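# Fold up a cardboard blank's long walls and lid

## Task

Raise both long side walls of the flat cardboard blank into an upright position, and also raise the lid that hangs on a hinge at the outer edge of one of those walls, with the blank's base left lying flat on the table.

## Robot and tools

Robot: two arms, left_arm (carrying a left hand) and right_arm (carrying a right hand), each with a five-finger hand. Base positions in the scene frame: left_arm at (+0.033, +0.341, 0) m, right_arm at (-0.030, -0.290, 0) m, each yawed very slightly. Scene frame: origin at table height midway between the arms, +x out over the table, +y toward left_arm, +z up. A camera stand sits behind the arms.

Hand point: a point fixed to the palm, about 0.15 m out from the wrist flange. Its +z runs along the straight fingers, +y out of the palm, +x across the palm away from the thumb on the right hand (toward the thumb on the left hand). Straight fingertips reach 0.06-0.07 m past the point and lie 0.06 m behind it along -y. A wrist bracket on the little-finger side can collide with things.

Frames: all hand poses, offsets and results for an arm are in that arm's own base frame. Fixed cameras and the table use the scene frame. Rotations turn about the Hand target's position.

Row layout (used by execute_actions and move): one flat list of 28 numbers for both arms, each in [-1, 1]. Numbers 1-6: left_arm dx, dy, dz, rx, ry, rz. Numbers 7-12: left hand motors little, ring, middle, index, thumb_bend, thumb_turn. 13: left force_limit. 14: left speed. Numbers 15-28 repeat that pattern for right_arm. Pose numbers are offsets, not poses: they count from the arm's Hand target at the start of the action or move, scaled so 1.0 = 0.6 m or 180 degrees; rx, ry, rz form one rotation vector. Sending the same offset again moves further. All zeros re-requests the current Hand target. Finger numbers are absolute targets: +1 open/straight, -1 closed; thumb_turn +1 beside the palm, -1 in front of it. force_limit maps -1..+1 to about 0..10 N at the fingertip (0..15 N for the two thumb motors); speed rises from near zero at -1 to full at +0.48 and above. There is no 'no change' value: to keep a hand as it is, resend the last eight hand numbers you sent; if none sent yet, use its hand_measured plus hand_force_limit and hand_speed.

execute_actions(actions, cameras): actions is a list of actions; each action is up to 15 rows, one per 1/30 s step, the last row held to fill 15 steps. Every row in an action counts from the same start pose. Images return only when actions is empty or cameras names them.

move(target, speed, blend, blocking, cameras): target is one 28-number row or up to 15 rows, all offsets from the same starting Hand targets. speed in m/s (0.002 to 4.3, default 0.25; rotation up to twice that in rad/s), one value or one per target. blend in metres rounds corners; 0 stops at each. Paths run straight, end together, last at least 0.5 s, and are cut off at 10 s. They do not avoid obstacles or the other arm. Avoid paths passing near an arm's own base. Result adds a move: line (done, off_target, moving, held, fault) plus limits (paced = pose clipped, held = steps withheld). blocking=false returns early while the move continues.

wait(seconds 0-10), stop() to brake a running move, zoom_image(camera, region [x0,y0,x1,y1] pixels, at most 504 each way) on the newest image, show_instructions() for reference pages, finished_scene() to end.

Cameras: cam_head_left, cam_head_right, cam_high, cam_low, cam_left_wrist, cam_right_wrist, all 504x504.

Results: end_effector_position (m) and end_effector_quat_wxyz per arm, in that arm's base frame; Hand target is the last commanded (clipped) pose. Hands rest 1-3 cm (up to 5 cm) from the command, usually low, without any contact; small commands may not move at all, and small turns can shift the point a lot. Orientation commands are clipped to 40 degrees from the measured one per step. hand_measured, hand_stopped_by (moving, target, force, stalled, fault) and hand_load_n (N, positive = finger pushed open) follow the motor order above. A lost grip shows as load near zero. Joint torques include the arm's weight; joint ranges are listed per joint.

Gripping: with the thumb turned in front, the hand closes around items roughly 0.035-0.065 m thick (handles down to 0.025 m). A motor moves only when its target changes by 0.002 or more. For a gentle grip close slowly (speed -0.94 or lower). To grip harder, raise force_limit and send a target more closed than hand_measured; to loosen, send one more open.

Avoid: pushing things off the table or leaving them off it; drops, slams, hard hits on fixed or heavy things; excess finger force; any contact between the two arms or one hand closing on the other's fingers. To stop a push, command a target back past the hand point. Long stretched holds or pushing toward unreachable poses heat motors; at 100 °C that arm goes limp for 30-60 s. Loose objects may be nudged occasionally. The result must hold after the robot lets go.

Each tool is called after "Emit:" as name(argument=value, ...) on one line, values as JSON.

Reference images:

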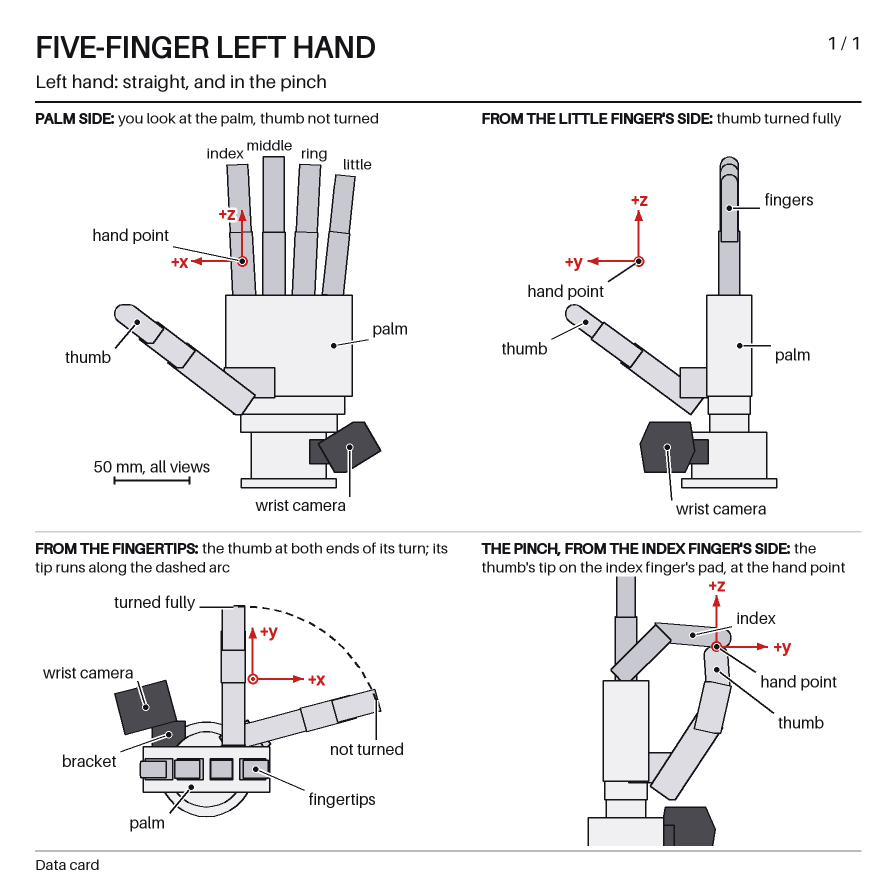

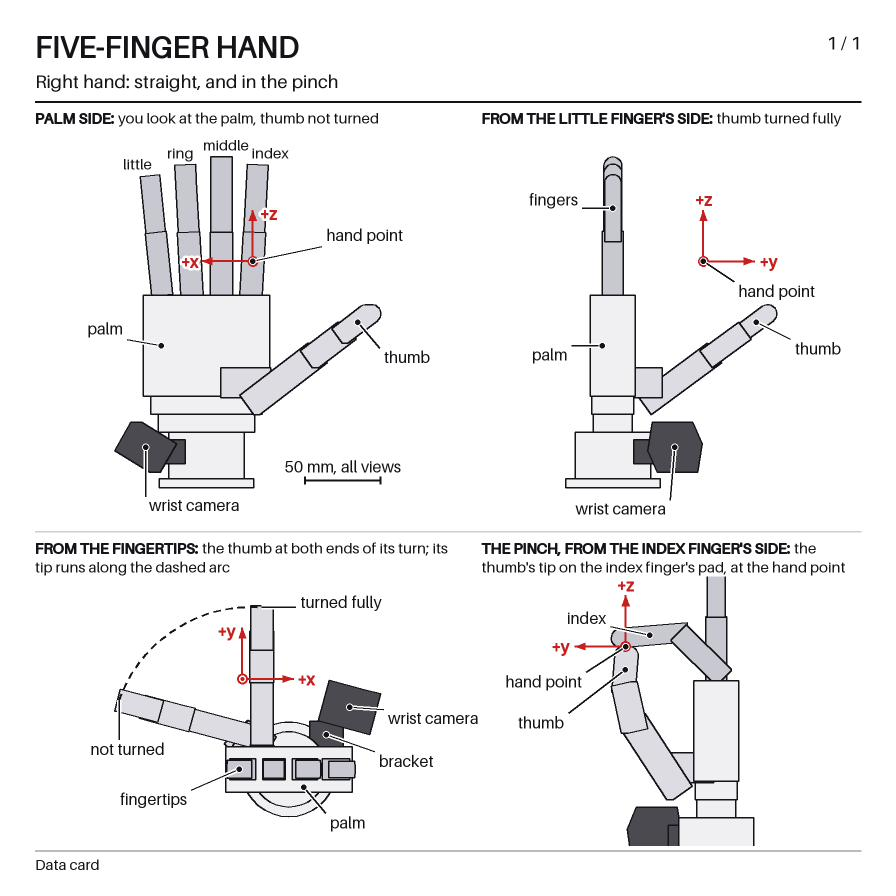

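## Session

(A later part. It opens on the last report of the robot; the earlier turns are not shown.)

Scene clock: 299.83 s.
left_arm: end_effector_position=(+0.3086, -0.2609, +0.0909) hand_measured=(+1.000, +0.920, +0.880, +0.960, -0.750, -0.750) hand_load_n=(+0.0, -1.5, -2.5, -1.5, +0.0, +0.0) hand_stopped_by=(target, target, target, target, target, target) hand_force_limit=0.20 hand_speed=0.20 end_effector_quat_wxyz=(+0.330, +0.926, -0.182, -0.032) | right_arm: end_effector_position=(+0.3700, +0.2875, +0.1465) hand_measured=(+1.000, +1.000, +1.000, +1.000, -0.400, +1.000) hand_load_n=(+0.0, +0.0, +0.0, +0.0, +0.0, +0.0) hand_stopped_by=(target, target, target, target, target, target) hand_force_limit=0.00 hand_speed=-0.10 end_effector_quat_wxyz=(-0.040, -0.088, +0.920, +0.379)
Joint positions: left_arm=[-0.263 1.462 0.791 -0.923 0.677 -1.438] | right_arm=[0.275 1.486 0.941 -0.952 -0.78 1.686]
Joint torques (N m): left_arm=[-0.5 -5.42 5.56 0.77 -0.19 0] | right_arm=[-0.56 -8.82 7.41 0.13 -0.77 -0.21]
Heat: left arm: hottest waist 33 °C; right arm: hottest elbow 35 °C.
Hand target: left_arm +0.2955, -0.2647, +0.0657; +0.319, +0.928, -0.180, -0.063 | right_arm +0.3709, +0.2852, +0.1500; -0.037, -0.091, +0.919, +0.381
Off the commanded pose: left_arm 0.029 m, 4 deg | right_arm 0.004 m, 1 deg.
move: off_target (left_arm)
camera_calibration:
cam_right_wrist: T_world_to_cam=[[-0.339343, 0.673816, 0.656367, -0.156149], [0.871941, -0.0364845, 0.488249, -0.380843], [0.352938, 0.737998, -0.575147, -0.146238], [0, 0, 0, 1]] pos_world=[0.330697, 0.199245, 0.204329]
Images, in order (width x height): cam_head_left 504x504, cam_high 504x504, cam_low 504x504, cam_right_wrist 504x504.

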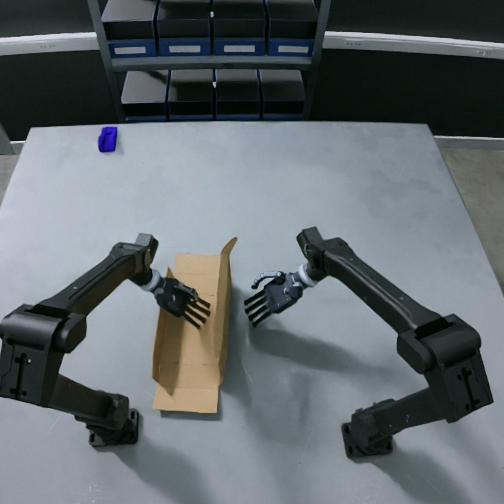

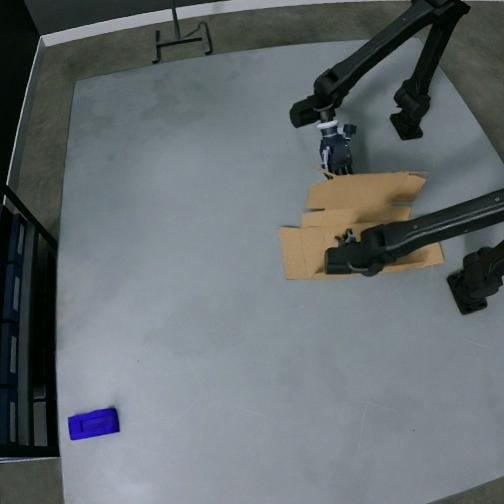

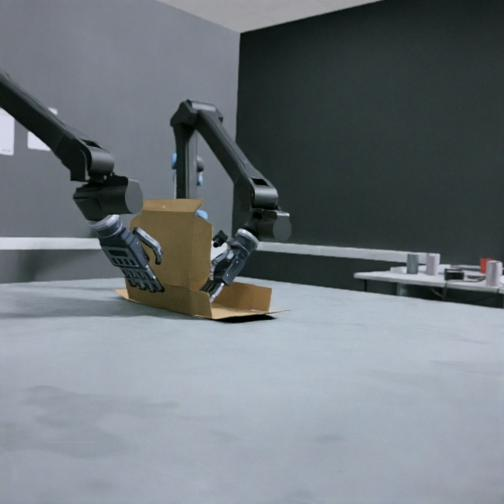

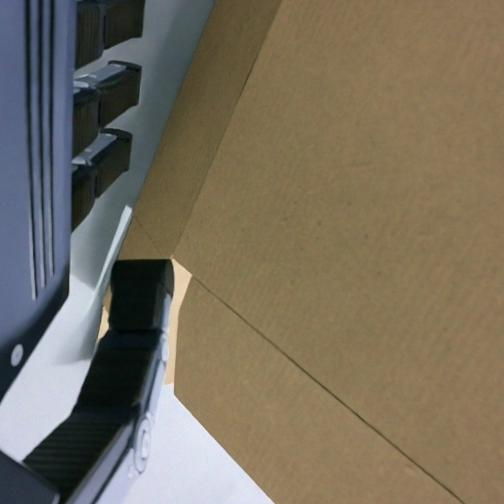

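Emit:
move(target=[[0.01, 0.0, 0.05, 0, 0, 0, 1, 0.92, 0.88, 0.96, -0.75, -0.75, 0.2, 0.2, 0.0, -0.05, 0.0, 0, 0, 0.0, 1, 1, 1, 1, -0.4, 1, 0, -0.1], [0.01, 0.02, 0.25, 0, 0, 0, 1, 0.92, 0.88, 0.96, -0.75, -0.75, 0.2, 0.2, 0.0, -0.15, 0.05, 0, 0, 0.0, 1, 1, 1, 1, -0.4, 1, 0, -0.1], [0.0, 0.2, 0.35, 0, 0, 0, 1, 0.92, 0.88, 0.96, -0.75, -0.75, 0.2, 0.2, 0.0, -0.25, 0.15, 0, 0, 0.0, 1, 1, 1, 1, -0.4, 1, 0, -0.1]], speed=[0.06, 0.1, 0.15], blend=[0.0, 0.02, 0], cameras=["all"])

Emit:
zoom_image(camera="cam_low", region=[50, 200, 250, 350])

Emit:
zoom_image(camera="cam_head_left", region=[140, 225, 340, 425])

Emit:
zoom_image(camera="cam_high", region=[250, 130, 450, 330])

Scene clock: 304.40 s.
left_arm: end_effector_position=(+0.2844, -0.1486, +0.2518) hand_measured=(+1.000, +0.920, +0.880, +0.960, -0.750, -0.750) hand_load_n=(+0.0, +0.0, +0.0, +0.0, +0.0, +0.0) hand_stopped_by=(target, target, target, target, target, target) hand_force_limit=0.20 hand_speed=0.20 end_effector_quat_wxyz=(+0.321, +0.931, -0.161, -0.061) | right_arm: end_effector_position=(+0.3605, +0.1398, +0.2257) hand_measured=(+1.000, +1.000, +1.000, +1.000, -0.400, +1.000) hand_load_n=(+0.0, +0.0, +0.0, +0.0, +0.0, +0.0) hand_stopped_by=(target, target, target, target, target, target) hand_force_limit=0.00 hand_speed=-0.10 end_effector_quat_wxyz=(-0.056, -0.081, +0.917, +0.386)
Joint positions: left_arm=[0.061 1.235 1.045 -1.69 0.599 -1.07] | right_arm=[-0.115 1.429 1.092 -1.573 -0.74 1.146]
Joint torques (N m): left_arm=[2.2 -7.59 13.35 -0.58 0.47 0.24] | right_arm=[-0.62 -8.12 10.21 -0.65 -0.46 -0.18]
Heat: left arm: hottest waist 33 °C; right arm: hottest elbow 36 °C.
Hand target: left_arm +0.2955, -0.1447, +0.2758; +0.319, +0.928, -0.180, -0.062 | right_arm +0.3709, +0.1352, +0.2402; -0.037, -0.091, +0.919, +0.381
Off the commanded pose: left_arm 0.027 m, 2 deg | right_arm 0.018 m, 3 deg.
joint sent to its limit (left arm) — joint 4 (wrist pitch), lower limit. The joint targets are off in orientation, not in position.
move: off_target (left_arm, right_arm)
camera_calibration:
cam_left_wrist: T_world_to_cam=[[0.464253, 0.604899, -0.646967, 0.127168], [0.849126, -0.0962256, 0.519351, -0.385844], [0.2519, -0.790467, -0.558309, 0.0680304], [0, 0, 0, 1]] pos_world=[0.251455, -0.060276, 0.320644]
cam_right_wrist: T_world_to_cam=[[-0.315306, 0.666901, 0.675148, -0.123791], [0.889153, -0.0410192, 0.455768, -0.414902], [0.331646, 0.744016, -0.580044, 0.0195722], [0, 0, 0, 1]] pos_world=[0.323388, 0.0509753, 0.284029]

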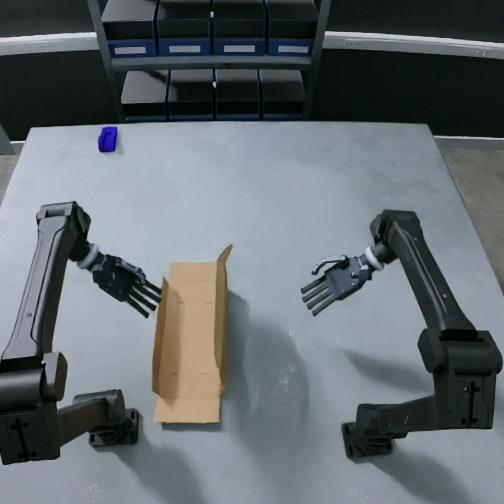

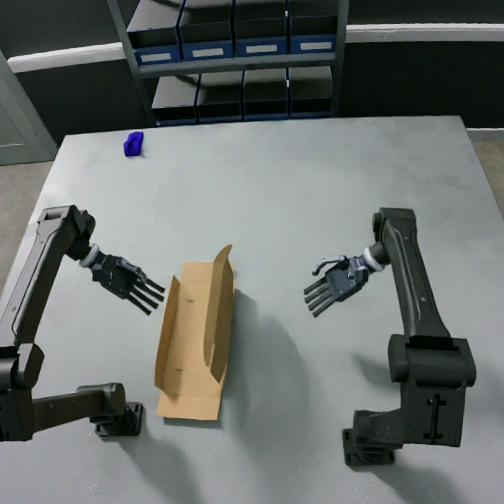

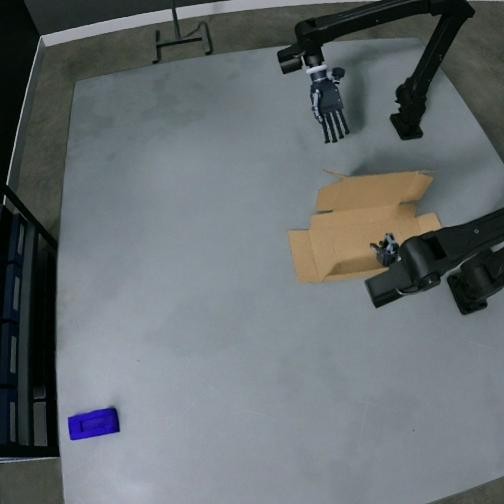

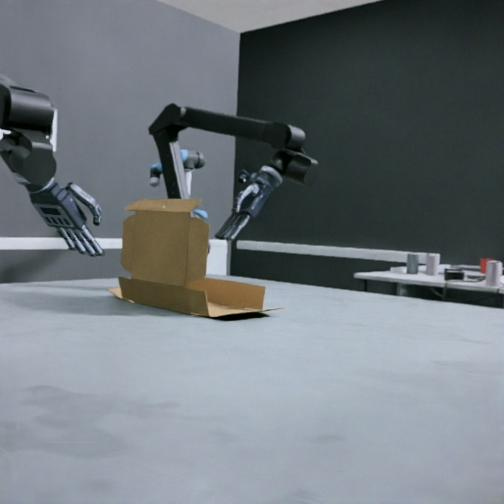

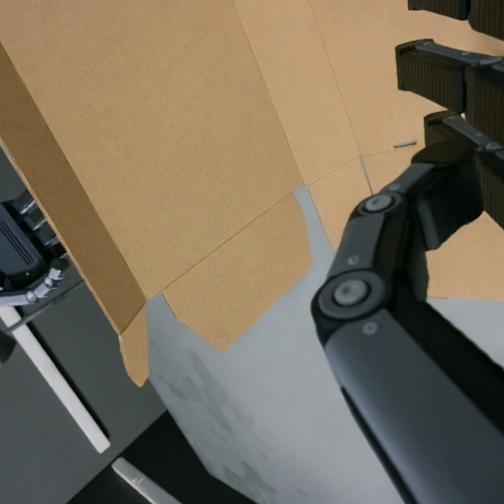

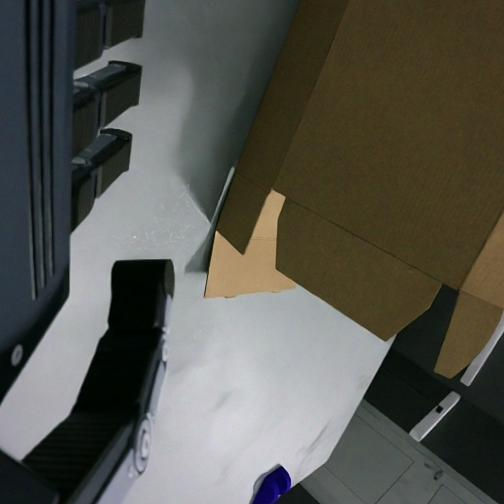

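Scaled by 2.520 from the camera's 504x504 image, which has a finer 720x720 frame.

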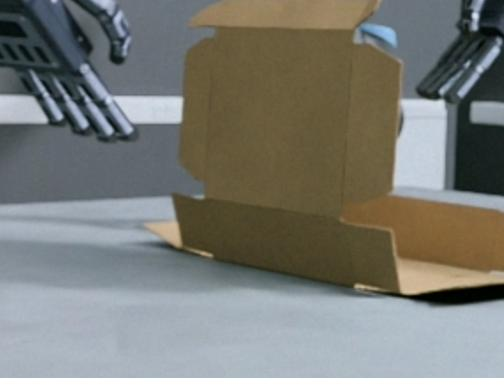

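Scaled by 2.520 from the camera's 504x504 image, which has a finer 720x720 frame.

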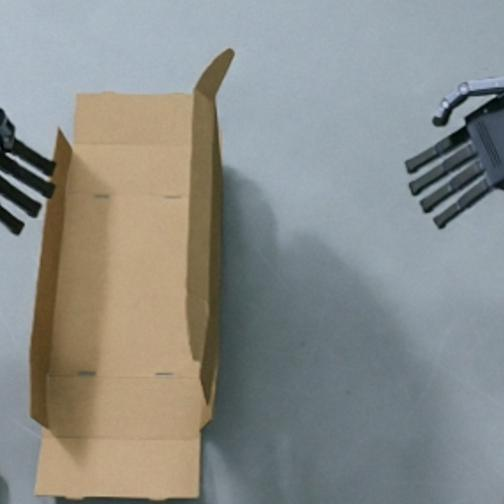

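Scaled by 2.520 from the camera's 504x504 image, which has a finer 720x720 frame.

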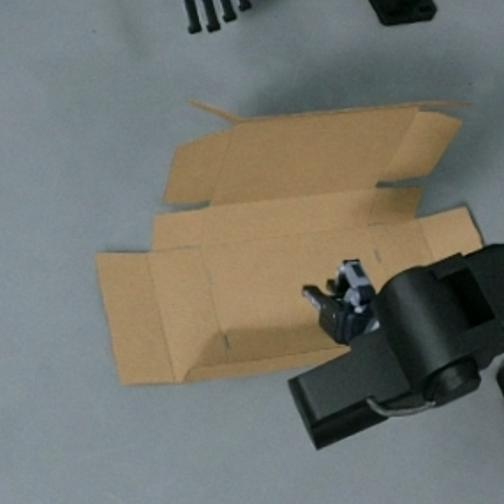

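Emit:
wait(seconds=1.5, cameras=["cam_low", "cam_head_left", "cam_head_right"])

Emit:
zoom_image(camera="cam_low", region=[80, 180, 300, 340])

Emit:
zoom_image(camera="cam_head_right", region=[130, 225, 330, 425])

Scene clock: 306.60 s.
left_arm: end_effector_position=(+0.2844, -0.1486, +0.2518) hand_measured=(+1.000, +0.920, +0.880, +0.960, -0.750, -0.750) hand_load_n=(+0.0, +0.0, +0.0, +0.0, +0.0, +0.0) hand_stopped_by=(target, target, target, target, target, target) hand_force_limit=0.20 hand_speed=0.20 end_effector_quat_wxyz=(+0.321, +0.931, -0.162, -0.061) | right_arm: end_effector_position=(+0.3605, +0.1398, +0.2257) hand_measured=(+1.000, +1.000, +1.000, +1.000, -0.400, +1.000) hand_load_n=(+0.0, +0.0, +0.0, +0.0, +0.0, +0.0) hand_stopped_by=(target, target, target, target, target, target) hand_force_limit=0.00 hand_speed=-0.10 end_effector_quat_wxyz=(-0.056, -0.081, +0.917, +0.386)
Joint positions: left_arm=[0.061 1.235 1.045 -1.69 0.599 -1.069] | right_arm=[-0.115 1.429 1.092 -1.573 -0.74 1.146]
Joint torques (N m): left_arm=[2.2 -7.59 13.37 -0.61 0.47 0.24] | right_arm=[-0.73 -8.29 10.21 -0.68 -0.45 -0.22]
Heat: left arm: hottest waist 33 °C; right arm: hottest elbow 36 °C.
Hand target: left_arm +0.2955, -0.1447, +0.2758; +0.319, +0.928, -0.180, -0.062 | right_arm +0.3709, +0.1352, +0.2402; -0.037, -0.091, +0.919, +0.381
Off the commanded pose: left_arm 0.027 m, 2 deg | right_arm 0.018 m, 3 deg.
wait: 1.50 s; at rest from the start
Images, in order (width x height): cam_head_left 504x504, cam_head_right 504x504, cam_low 504x504.

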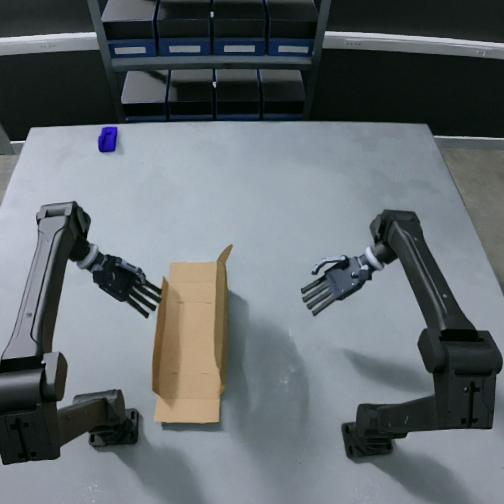

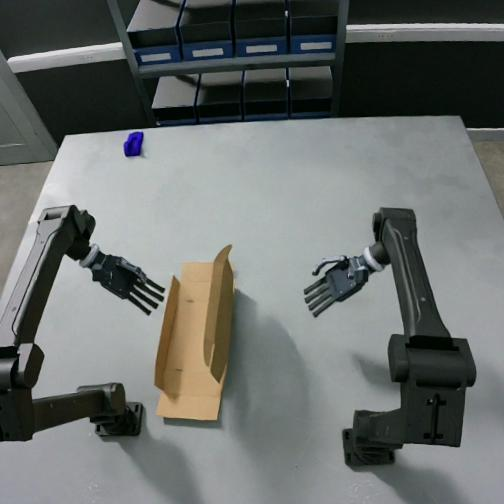

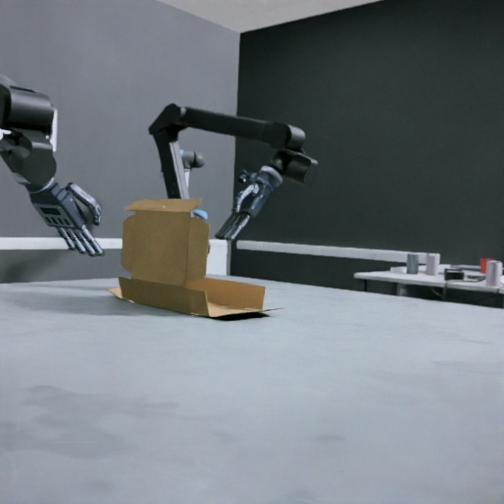

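Scaled by 2.291 from the camera's 504x504 image, which has a finer 720x720 frame.

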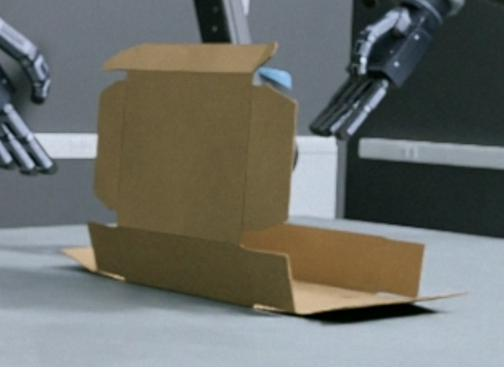

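Scaled by 2.520 from the camera's 504x504 image, which has a finer 720x720 frame.

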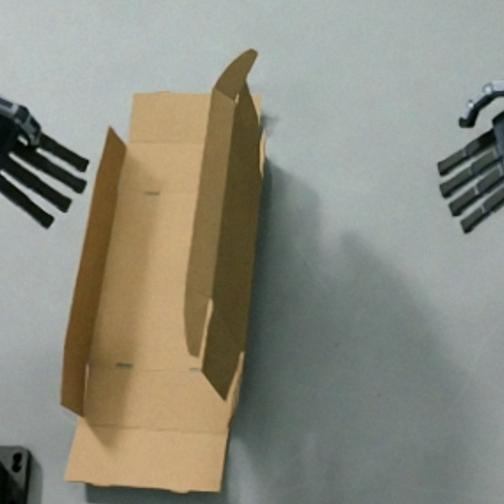

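Emit:
finished_scene(scene=1)

The scene is finished: the task was done.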